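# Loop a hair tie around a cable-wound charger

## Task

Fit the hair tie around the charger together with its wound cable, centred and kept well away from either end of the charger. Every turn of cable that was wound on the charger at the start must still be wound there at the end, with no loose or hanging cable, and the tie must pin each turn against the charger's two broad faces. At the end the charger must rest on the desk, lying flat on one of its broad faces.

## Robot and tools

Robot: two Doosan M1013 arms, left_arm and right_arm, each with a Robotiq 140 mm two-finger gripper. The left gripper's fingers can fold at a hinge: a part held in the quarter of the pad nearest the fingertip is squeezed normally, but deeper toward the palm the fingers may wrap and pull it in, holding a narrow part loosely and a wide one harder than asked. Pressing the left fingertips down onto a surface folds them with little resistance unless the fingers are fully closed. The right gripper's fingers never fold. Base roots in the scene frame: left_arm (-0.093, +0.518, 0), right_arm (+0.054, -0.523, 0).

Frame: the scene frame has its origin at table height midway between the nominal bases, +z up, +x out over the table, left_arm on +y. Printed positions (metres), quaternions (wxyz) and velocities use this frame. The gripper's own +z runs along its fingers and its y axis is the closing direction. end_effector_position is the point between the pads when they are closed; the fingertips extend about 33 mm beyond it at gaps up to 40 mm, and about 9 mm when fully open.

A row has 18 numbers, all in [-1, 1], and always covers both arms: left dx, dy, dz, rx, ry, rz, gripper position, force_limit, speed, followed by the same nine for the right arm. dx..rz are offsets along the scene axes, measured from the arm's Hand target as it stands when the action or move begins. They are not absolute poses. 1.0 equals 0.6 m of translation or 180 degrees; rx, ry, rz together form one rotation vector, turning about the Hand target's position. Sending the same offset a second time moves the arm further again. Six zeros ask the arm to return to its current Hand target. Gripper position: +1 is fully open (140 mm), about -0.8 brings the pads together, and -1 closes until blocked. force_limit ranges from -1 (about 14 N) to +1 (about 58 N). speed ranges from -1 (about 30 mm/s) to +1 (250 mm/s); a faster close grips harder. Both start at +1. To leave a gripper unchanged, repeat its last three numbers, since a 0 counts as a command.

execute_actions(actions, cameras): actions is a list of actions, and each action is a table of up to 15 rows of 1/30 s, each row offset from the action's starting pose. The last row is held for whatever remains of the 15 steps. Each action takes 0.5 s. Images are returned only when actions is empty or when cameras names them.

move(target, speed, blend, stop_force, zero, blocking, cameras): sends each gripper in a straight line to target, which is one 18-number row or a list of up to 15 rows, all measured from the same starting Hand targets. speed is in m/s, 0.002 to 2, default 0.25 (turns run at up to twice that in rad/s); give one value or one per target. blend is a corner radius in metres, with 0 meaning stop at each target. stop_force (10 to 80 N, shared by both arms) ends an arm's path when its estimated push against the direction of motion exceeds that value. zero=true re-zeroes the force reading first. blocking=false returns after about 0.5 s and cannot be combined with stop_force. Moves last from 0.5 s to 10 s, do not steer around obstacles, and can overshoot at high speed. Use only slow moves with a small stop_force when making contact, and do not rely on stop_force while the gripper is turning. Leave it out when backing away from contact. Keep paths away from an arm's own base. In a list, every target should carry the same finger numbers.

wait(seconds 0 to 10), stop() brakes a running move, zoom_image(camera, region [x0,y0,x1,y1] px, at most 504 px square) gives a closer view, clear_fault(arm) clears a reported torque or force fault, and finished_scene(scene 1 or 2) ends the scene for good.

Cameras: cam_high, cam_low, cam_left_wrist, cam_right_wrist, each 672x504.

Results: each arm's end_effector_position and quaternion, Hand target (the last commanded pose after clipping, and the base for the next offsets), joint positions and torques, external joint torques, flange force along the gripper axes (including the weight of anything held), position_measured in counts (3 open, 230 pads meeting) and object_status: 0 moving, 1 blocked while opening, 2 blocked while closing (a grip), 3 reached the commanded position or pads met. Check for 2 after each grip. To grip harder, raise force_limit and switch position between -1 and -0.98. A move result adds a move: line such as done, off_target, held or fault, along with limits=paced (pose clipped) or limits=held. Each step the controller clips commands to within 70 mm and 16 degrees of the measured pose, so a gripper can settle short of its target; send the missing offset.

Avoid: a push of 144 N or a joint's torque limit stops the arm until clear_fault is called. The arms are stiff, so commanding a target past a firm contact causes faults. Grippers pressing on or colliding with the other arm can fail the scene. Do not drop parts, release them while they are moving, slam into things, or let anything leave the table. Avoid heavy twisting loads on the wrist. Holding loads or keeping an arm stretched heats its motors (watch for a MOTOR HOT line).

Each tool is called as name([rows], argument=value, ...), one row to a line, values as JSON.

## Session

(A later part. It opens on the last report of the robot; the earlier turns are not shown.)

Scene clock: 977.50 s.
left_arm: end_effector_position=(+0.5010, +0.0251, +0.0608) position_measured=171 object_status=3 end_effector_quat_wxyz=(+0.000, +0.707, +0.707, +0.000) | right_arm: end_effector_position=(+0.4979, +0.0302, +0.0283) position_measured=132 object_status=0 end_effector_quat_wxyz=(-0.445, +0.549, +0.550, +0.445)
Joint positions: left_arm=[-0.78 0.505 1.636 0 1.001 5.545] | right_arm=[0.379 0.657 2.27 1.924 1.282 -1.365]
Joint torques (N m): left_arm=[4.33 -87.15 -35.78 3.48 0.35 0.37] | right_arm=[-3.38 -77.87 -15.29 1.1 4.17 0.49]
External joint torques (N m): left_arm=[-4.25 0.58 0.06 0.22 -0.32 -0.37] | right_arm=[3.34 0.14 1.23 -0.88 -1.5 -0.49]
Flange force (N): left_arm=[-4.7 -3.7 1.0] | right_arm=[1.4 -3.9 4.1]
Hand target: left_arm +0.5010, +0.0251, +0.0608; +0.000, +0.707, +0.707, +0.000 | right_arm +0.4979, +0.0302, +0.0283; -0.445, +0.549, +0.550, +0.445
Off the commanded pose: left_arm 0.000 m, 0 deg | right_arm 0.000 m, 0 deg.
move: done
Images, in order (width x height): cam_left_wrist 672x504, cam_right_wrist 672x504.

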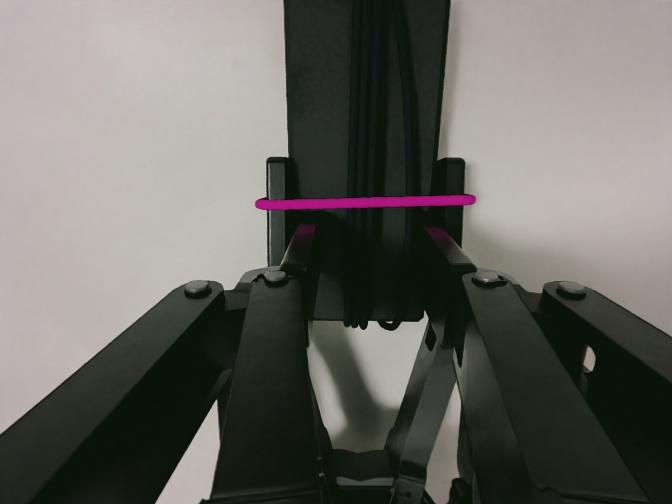

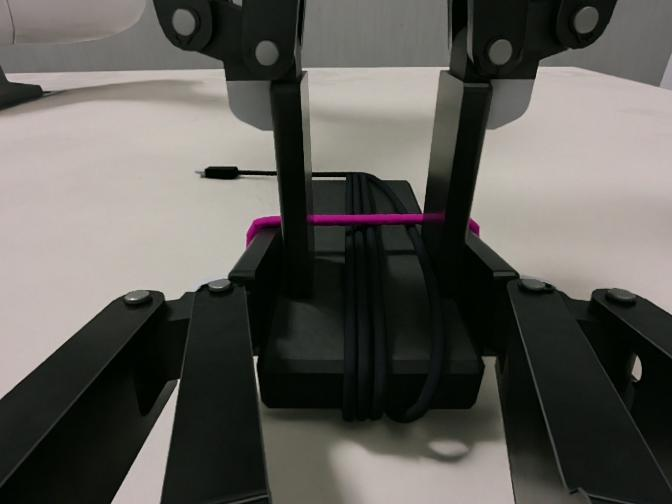

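move(target=[0,0,0,0,0,0, -0.331,-1,-1, 0,-0.0163,0.0035,0,0,0,-0.03,0.5,-1], speed=[0.015], cameras=["cam_left_wrist","cam_right_wrist"])

zoom_image(camera="cam_right_wrist", region=[210, 130, 510, 430])

zoom_image(camera="cam_left_wrist", region=[230, 150, 480, 400])

Scene clock: 988.80 s.
left_arm: end_effector_position=(+0.5010, +0.0251, +0.0608) position_measured=171 object_status=3 end_effector_quat_wxyz=(+0.000, +0.707, +0.707, +0.000) | right_arm: end_effector_position=(+0.4979, +0.0205, +0.0304) position_measured=132 object_status=3 end_effector_quat_wxyz=(-0.445, +0.549, +0.550, +0.445)
Joint positions: left_arm=[-0.78 0.505 1.636 0 1.001 5.545] | right_arm=[0.361 0.65 2.279 1.907 1.286 -1.366]
Joint torques (N m): left_arm=[8.91 -82.17 -30.11 5.4 2.05 0.42] | right_arm=[-6.68 -79.77 -13.8 1.04 5.51 0.4]
External joint torques (N m): left_arm=[-9.06 -4.32 -5.74 -1.69 -2.03 -0.42] | right_arm=[6.62 2.51 -0.21 -0.8 -2.82 -0.4]
Flange force (N): left_arm=[-12.4 -4.3 -4.6] | right_arm=[-1.0 -2.6 13.7]
Hand target: left_arm +0.5010, +0.0251, +0.0608; +0.000, +0.707, +0.707, +0.000 | right_arm +0.4979, +0.0205, +0.0304; -0.445, +0.549, +0.550, +0.445
Off the commanded pose: left_arm 0.000 m, 0 deg | right_arm 0.000 m, 0 deg.
move: done
Images, in order (width x height): cam_left_wrist 672x504, cam_right_wrist 672x504.

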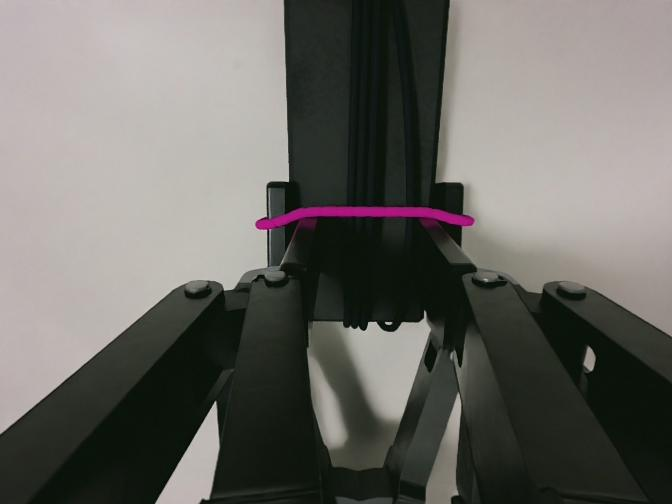

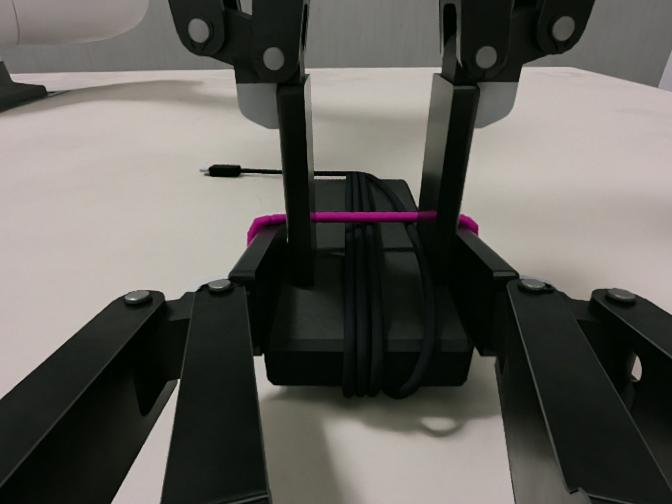

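Scaled by 1.680 from the camera's 672x504 image, which has a finer 960x720 frame.

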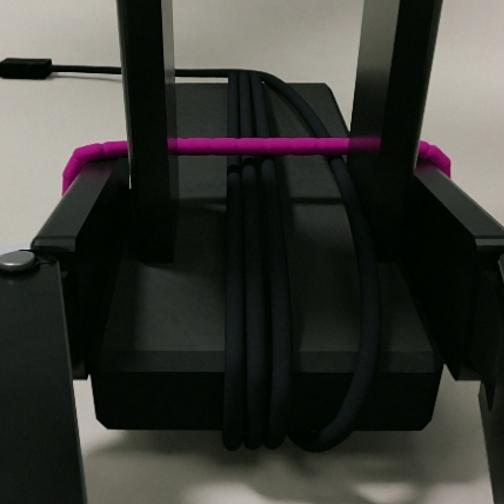

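Scaled by 2.016 from the camera's 672x504 image, which has a finer 960x720 frame.

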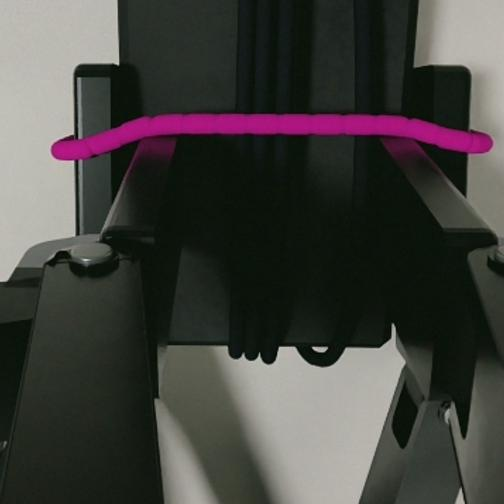

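move(target=[0,0,0,0,0,0, -0.331,-1,-1, 0,-0.0114,0.0024,0,0,0,-0.03,0.5,-1], speed=[0.015], cameras=["cam_left_wrist","cam_right_wrist"])

zoom_image(camera="cam_right_wrist", region=[210, 130, 510, 430])

zoom_image(camera="cam_left_wrist", region=[230, 150, 480, 400])

Scene clock: 993.43 s.
left_arm: end_effector_position=(+0.5009, +0.0251, +0.0608) position_measured=171 object_status=3 end_effector_quat_wxyz=(+0.000, +0.707, +0.707, +0.000) | right_arm: end_effector_position=(+0.4979, +0.0136, +0.0319) position_measured=132 object_status=3 end_effector_quat_wxyz=(-0.445, +0.549, +0.550, +0.445)
Joint positions: left_arm=[-0.78 0.505 1.636 0 1.001 5.545] | right_arm=[0.348 0.646 2.285 1.894 1.289 -1.366]
Joint torques (N m): left_arm=[12.17 -77.09 -24.73 6.38 3.39 0.39] | right_arm=[-9.27 -83.1 -14.4 1.56 7.14 0.41]
External joint torques (N m): left_arm=[-12.39 -9.83 -11.24 -2.66 -3.37 -0.39] | right_arm=[9.12 6.31 0.49 -1.3 -4.46 -0.41]
Flange force (N): left_arm=[-17.9 -4.4 -11.1] | right_arm=[-6.5 -3.0 20.0]
Hand target: left_arm +0.5010, +0.0251, +0.0608; +0.000, +0.707, +0.707, +0.000 | right_arm +0.4979, +0.0136, +0.0319; -0.445, +0.549, +0.550, +0.445
Off the commanded pose: left_arm 0.000 m, 0 deg | right_arm 0.000 m, 0 deg.
move: done
Images, in order (width x height): cam_left_wrist 672x504, cam_right_wrist 672x504.

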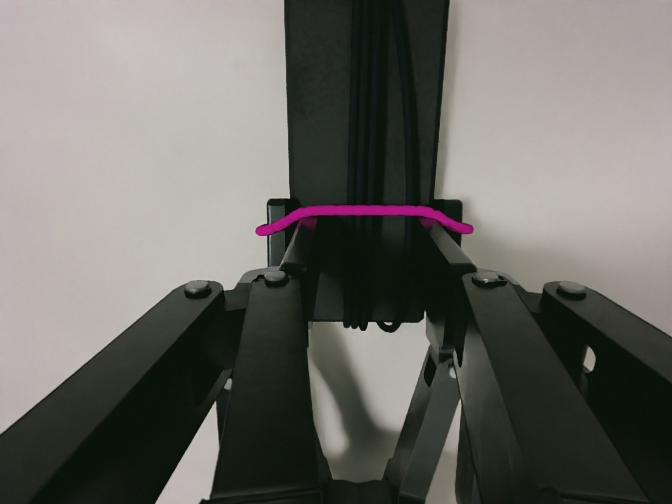

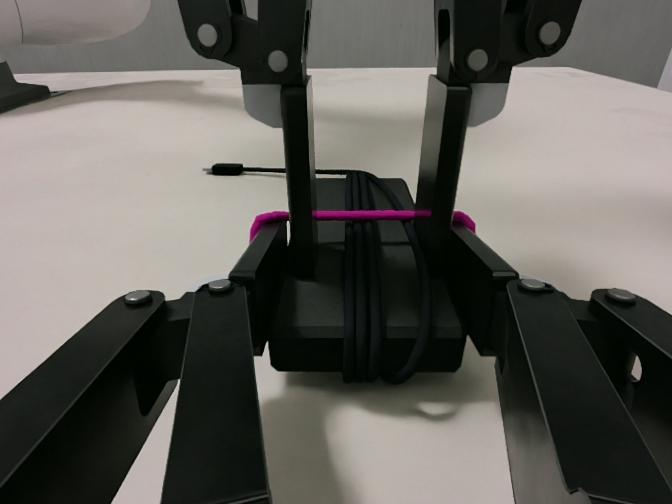

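Scaled by 1.680 from the camera's 672x504 image, which has a finer 960x720 frame.

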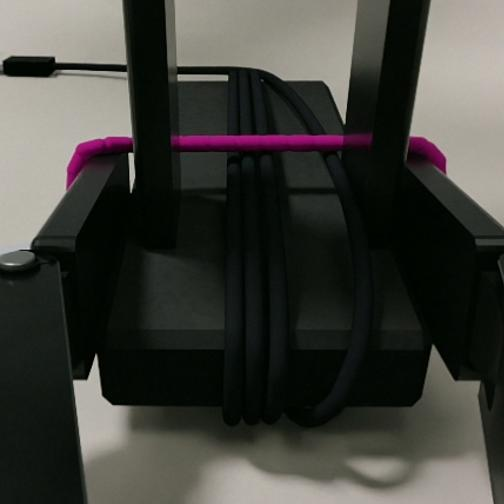

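Scaled by 2.016 from the camera's 672x504 image, which has a finer 960x720 frame.

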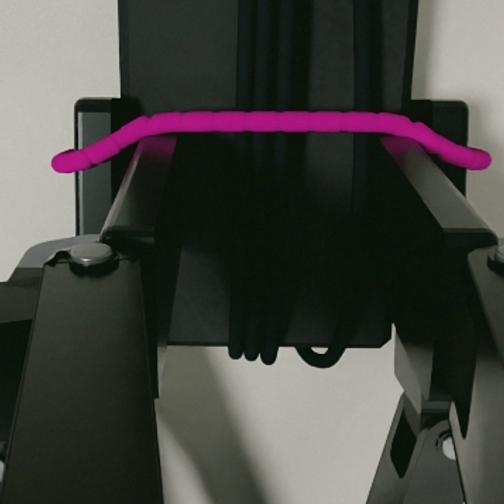

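move(target=[0,0,0,0,0,0, -0.331,-1,-1, 0,-0.0114,0.0024,0,0,0,-0.03,0.5,-1], speed=[0.015], cameras=["cam_left_wrist","cam_right_wrist"])

zoom_image(camera="cam_right_wrist", region=[210, 130, 510, 430])

zoom_image(camera="cam_left_wrist", region=[230, 150, 480, 400])

Scene clock: 998.70 s.
left_arm: end_effector_position=(+0.5009, +0.0251, +0.0608) position_measured=171 object_status=3 end_effector_quat_wxyz=(+0.000, +0.707, +0.707, +0.000) | right_arm: end_effector_position=(+0.4979, +0.0068, +0.0333) position_measured=132 object_status=3 end_effector_quat_wxyz=(-0.445, +0.549, +0.550, +0.445)
Joint positions: left_arm=[-0.78 0.505 1.636 0 1.001 5.545] | right_arm=[0.335 0.642 2.291 1.882 1.292 -1.367]
Joint torques (N m): left_arm=[13.76 -74.87 -21.86 7.15 4.01 0.37] | right_arm=[-10.24 -84.62 -14.49 1.74 8.17 0.47]
External joint torques (N m): left_arm=[-14.03 -11.14 -13.58 -3.48 -3.97 -0.37] | right_arm=[10.37 8.26 0.68 -1.49 -5.49 -0.47]
Flange force (N): left_arm=[-21.3 -3.6 -12.9] | right_arm=[-9.4 -2.9 23.7]
Hand target: left_arm +0.5010, +0.0251, +0.0608; +0.000, +0.707, +0.707, +0.000 | right_arm +0.4979, +0.0068, +0.0333; -0.445, +0.549, +0.550, +0.445
Off the commanded pose: left_arm 0.000 m, 0 deg | right_arm 0.000 m, 0 deg.
move: done
Images, in order (width x height): cam_left_wrist 672x504, cam_right_wrist 672x504.

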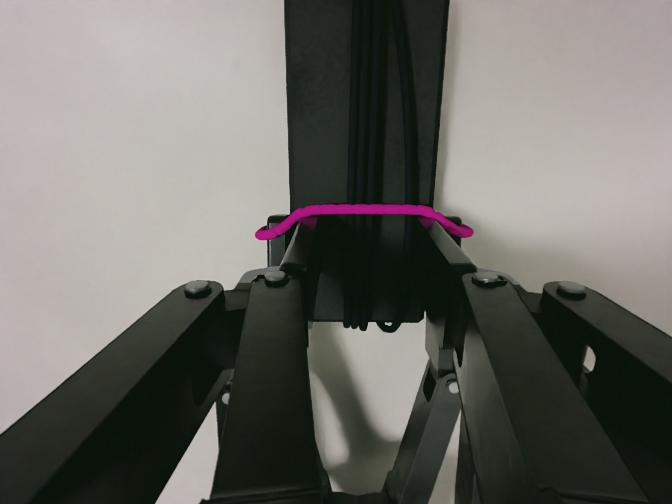

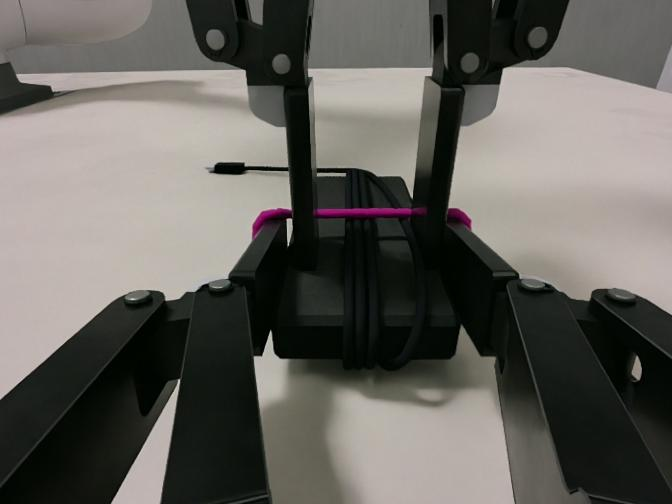

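Scaled by 1.680 from the camera's 672x504 image, which has a finer 960x720 frame.

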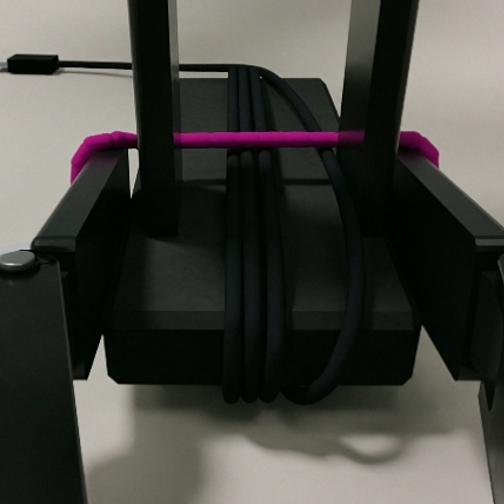

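Scaled by 2.016 from the camera's 672x504 image, which has a finer 960x720 frame.

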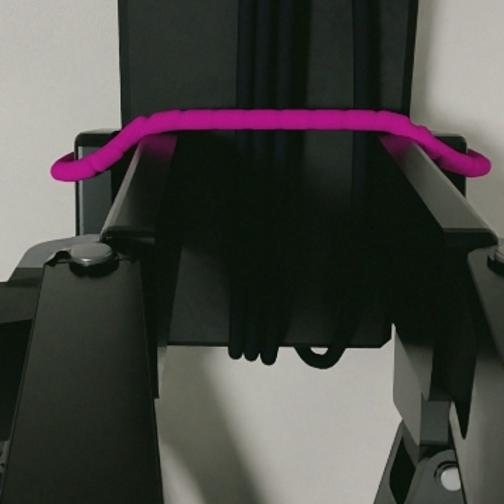

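move(target=[0,0,0,0,0,0, -0.331,-1,-1, 0,-0.0098,0.0021,0,0,0,-0.03,0.5,-1], speed=[0.015], cameras=["cam_left_wrist","cam_right_wrist"])

zoom_image(camera="cam_left_wrist", region=[230, 150, 480, 400])

zoom_image(camera="cam_right_wrist", region=[210, 130, 510, 430])

Scene clock: 1010.80 s.
left_arm: end_effector_position=(+0.5010, +0.0251, +0.0608) position_measured=171 object_status=3 end_effector_quat_wxyz=(+0.000, +0.707, +0.707, +0.000) | right_arm: end_effector_position=(+0.4979, +0.0009, +0.0347) position_measured=132 object_status=3 end_effector_quat_wxyz=(-0.445, +0.549, +0.549, +0.445)
Joint positions: left_arm=[-0.78 0.505 1.636 0 1 5.545] | right_arm=[0.323 0.638 2.296 1.871 1.295 -1.367]
Joint torques (N m): left_arm=[4.81 -87.45 -36.23 3.79 0.31 0.3] | right_arm=[-3.44 -73.96 -13.38 0.67 3.04 0.46]
External joint torques (N m): left_arm=[-5.15 0.77 0.45 -0.1 -0.28 -0.3] | right_arm=[3.62 -1.86 -0.35 -0.43 -0.36 -0.46]
Flange force (N): left_arm=[-5.1 -4.9 1.4] | right_arm=[4.6 -2.8 5.3]
Hand target: left_arm +0.5010, +0.0251, +0.0608; +0.000, +0.707, +0.707, +0.000 | right_arm +0.4979, +0.0009, +0.0346; -0.445, +0.549, +0.550, +0.445
Off the commanded pose: left_arm 0.000 m, 0 deg | right_arm 0.000 m, 0 deg.
move: done
Images, in order (width x height): cam_left_wrist 672x504, cam_right_wrist 672x504.

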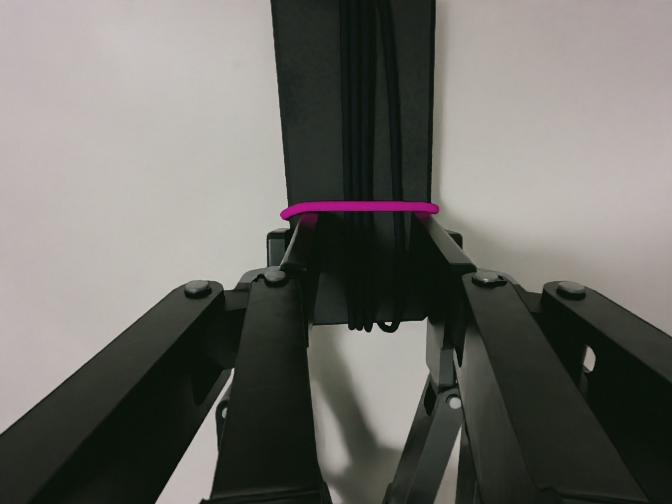

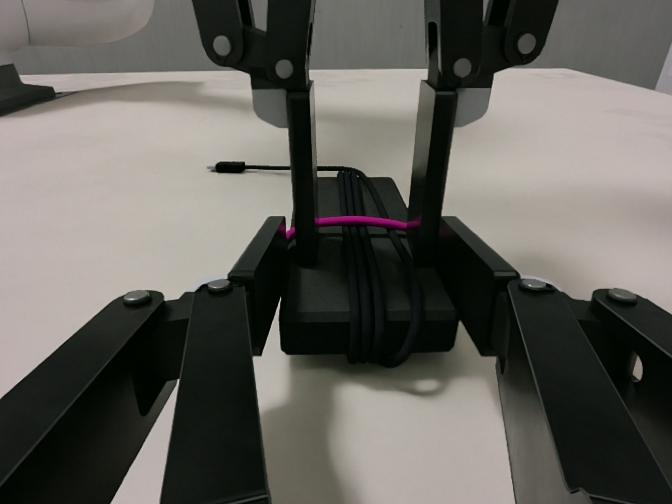

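Scaled by 2.016 from the camera's 672x504 image, which has a finer 960x720 frame.

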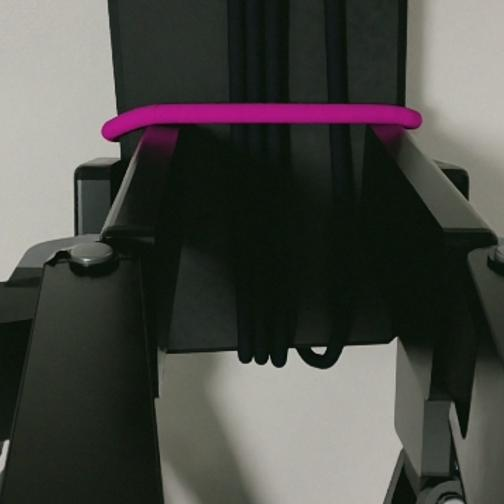

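Scaled by 1.680 from the camera's 672x504 image, which has a finer 960x720 frame.

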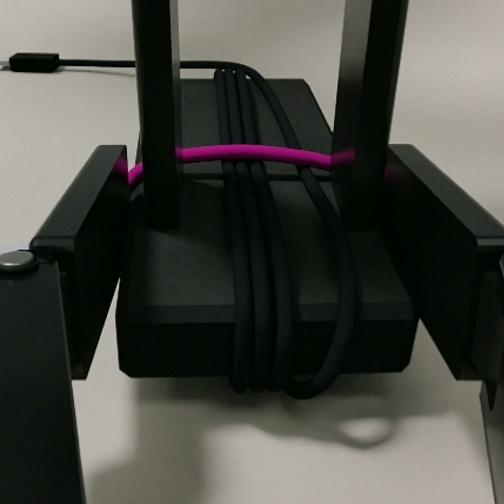

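move([
  [0,0,0,0,0,0, -0.331,-1,-1, 0,0,0,0,0,0,0.1,-1,-0.5],
  [0,-0.005,0,0,0,0, -0.331,-1,-1, 0,-0.163,0.0347,0,0,0,0.1,-1,-0.5],
  [0,-0.005,0.2,0,0,0, -0.331,-1,-1, 0,-0.25,0.15,0,0,0,0.1,-1,-0.5],
], speed=[0.02,0.06,0.12], cameras=["cam_left_wrist","cam_right_wrist","cam_low"])

zoom_image(camera="cam_left_wrist", region=[200, 80, 500, 380])

zoom_image(camera="cam_low", region=[225, 225, 365, 285])

zoom_image(camera="cam_right_wrist", region=[230, 200, 450, 400])

Scene clock: 1026.10 s.
left_arm: end_effector_position=(+0.5009, +0.0221, +0.1808) position_measured=171 object_status=3 end_effector_quat_wxyz=(+0.000, +0.707, +0.707, +0.000) | right_arm: end_effector_position=(+0.4978, -0.1491, +0.1245) position_measured=117 object_status=3 end_effector_quat_wxyz=(-0.445, +0.550, +0.549, +0.445)
Joint positions: left_arm=[-0.783 0.42 1.527 0 1.194 5.542] | right_arm=[0.005 0.42 2.371 1.527 1.364 -1.212]
Joint torques (N m): left_arm=[4.72 -83.37 -40.42 4.14 0.18 0.43] | right_arm=[-3.2 -59.44 -18.38 1.35 2.89 0.4]
External joint torques (N m): left_arm=[-5.06 1.01 0.84 -0.05 -0.16 -0.43] | right_arm=[3.22 -1.98 -0.33 -0.34 -0.33 -0.41]
Flange force (N): left_arm=[-4.9 -5.2 1.7] | right_arm=[4.8 -1.5 5.7]
Hand target: left_arm +0.5010, +0.0221, +0.1808; +0.000, +0.707, +0.707, +0.000 | right_arm +0.4979, -0.1491, +0.1246; -0.445, +0.549, +0.550, +0.445
Off the commanded pose: left_arm 0.000 m, 0 deg | right_arm 0.000 m, 0 deg.
move: done
Images, in order (width x height): cam_low 672x504, cam_left_wrist 672x504, cam_right_wrist 672x504.

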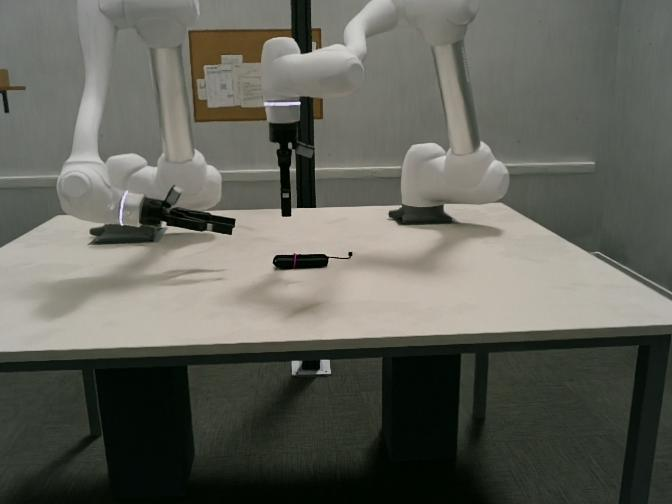

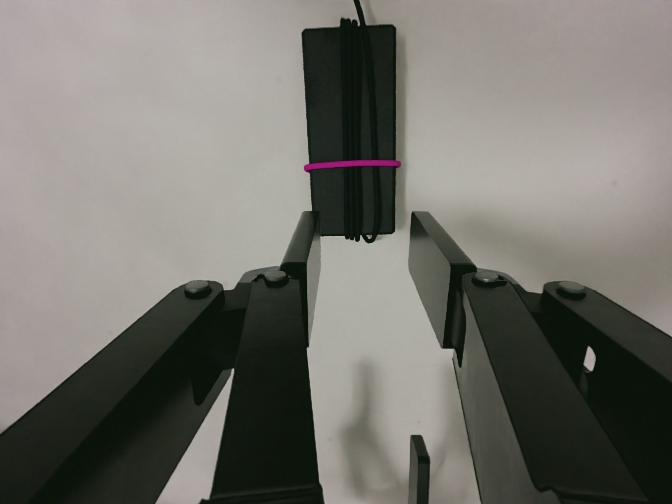

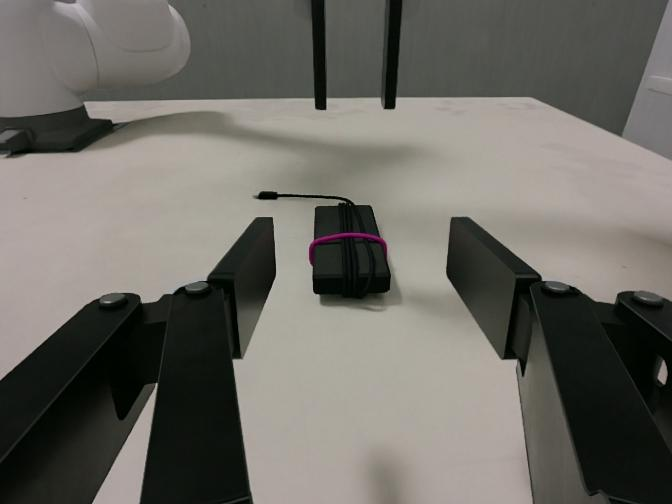

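Scaled by 1.680 from the camera's 672x504 image, which has a finer 960x720 frame.

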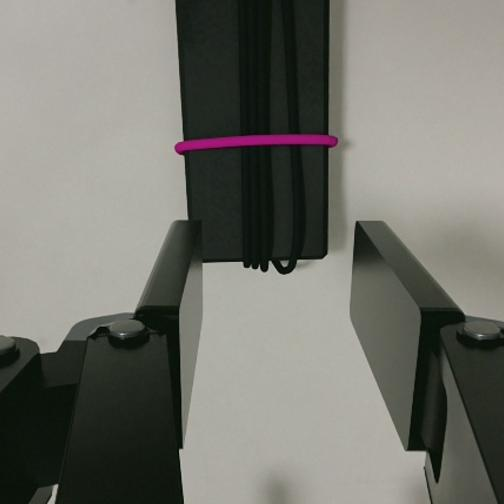

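Scaled by 3.600 from the camera's 672x504 image, which has a finer 960x720 frame.

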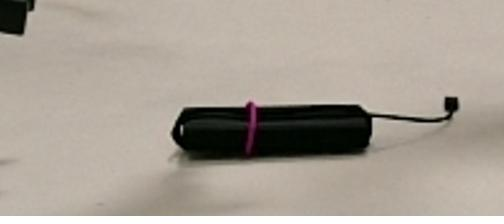

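Scaled by 2.291 from the camera's 672x504 image, which has a finer 960x720 frame.

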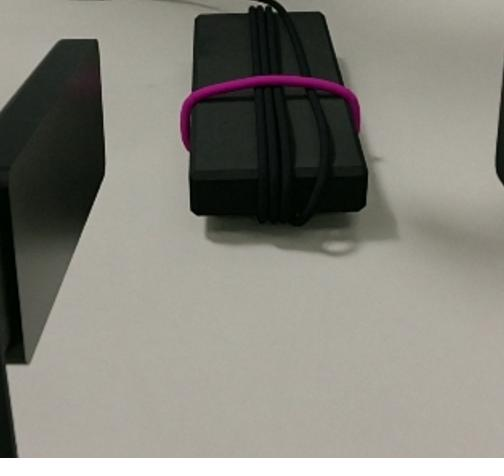

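zoom_image(camera="cam_right_wrist", region=[290, 190, 410, 310])

zoom_image(camera="cam_left_wrist", region=[280, 120, 430, 260])

zoom_image(camera="cam_low", region=[260, 240, 340, 280])

Scaled by 4.200 from the camera's 672x504 image, which has a finer 960x720 frame.

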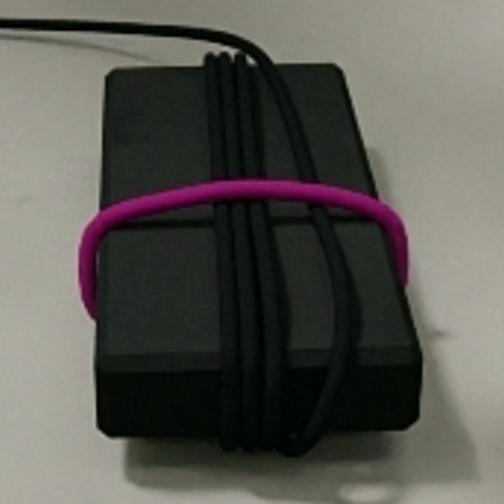

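Scaled by 3.360 from the camera's 672x504 image, which has a finer 960x720 frame.

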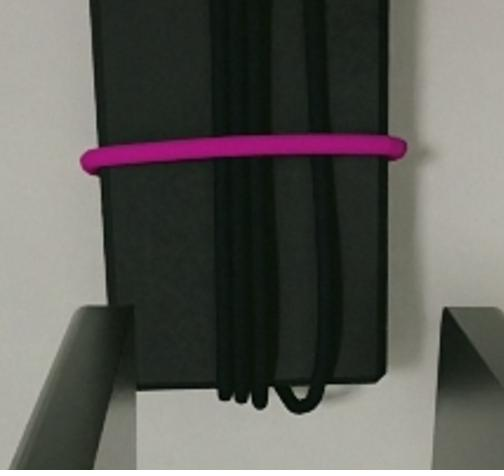

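Scaled by 6.300 from the camera's 672x504 image, which has a finer 960x720 frame.

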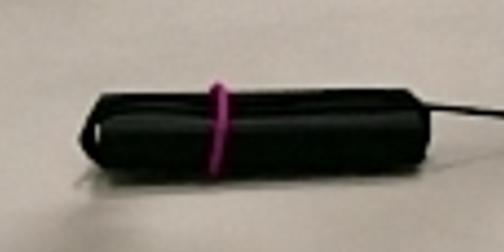

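finished_scene(scene=2)

The scene is finished: the task was done.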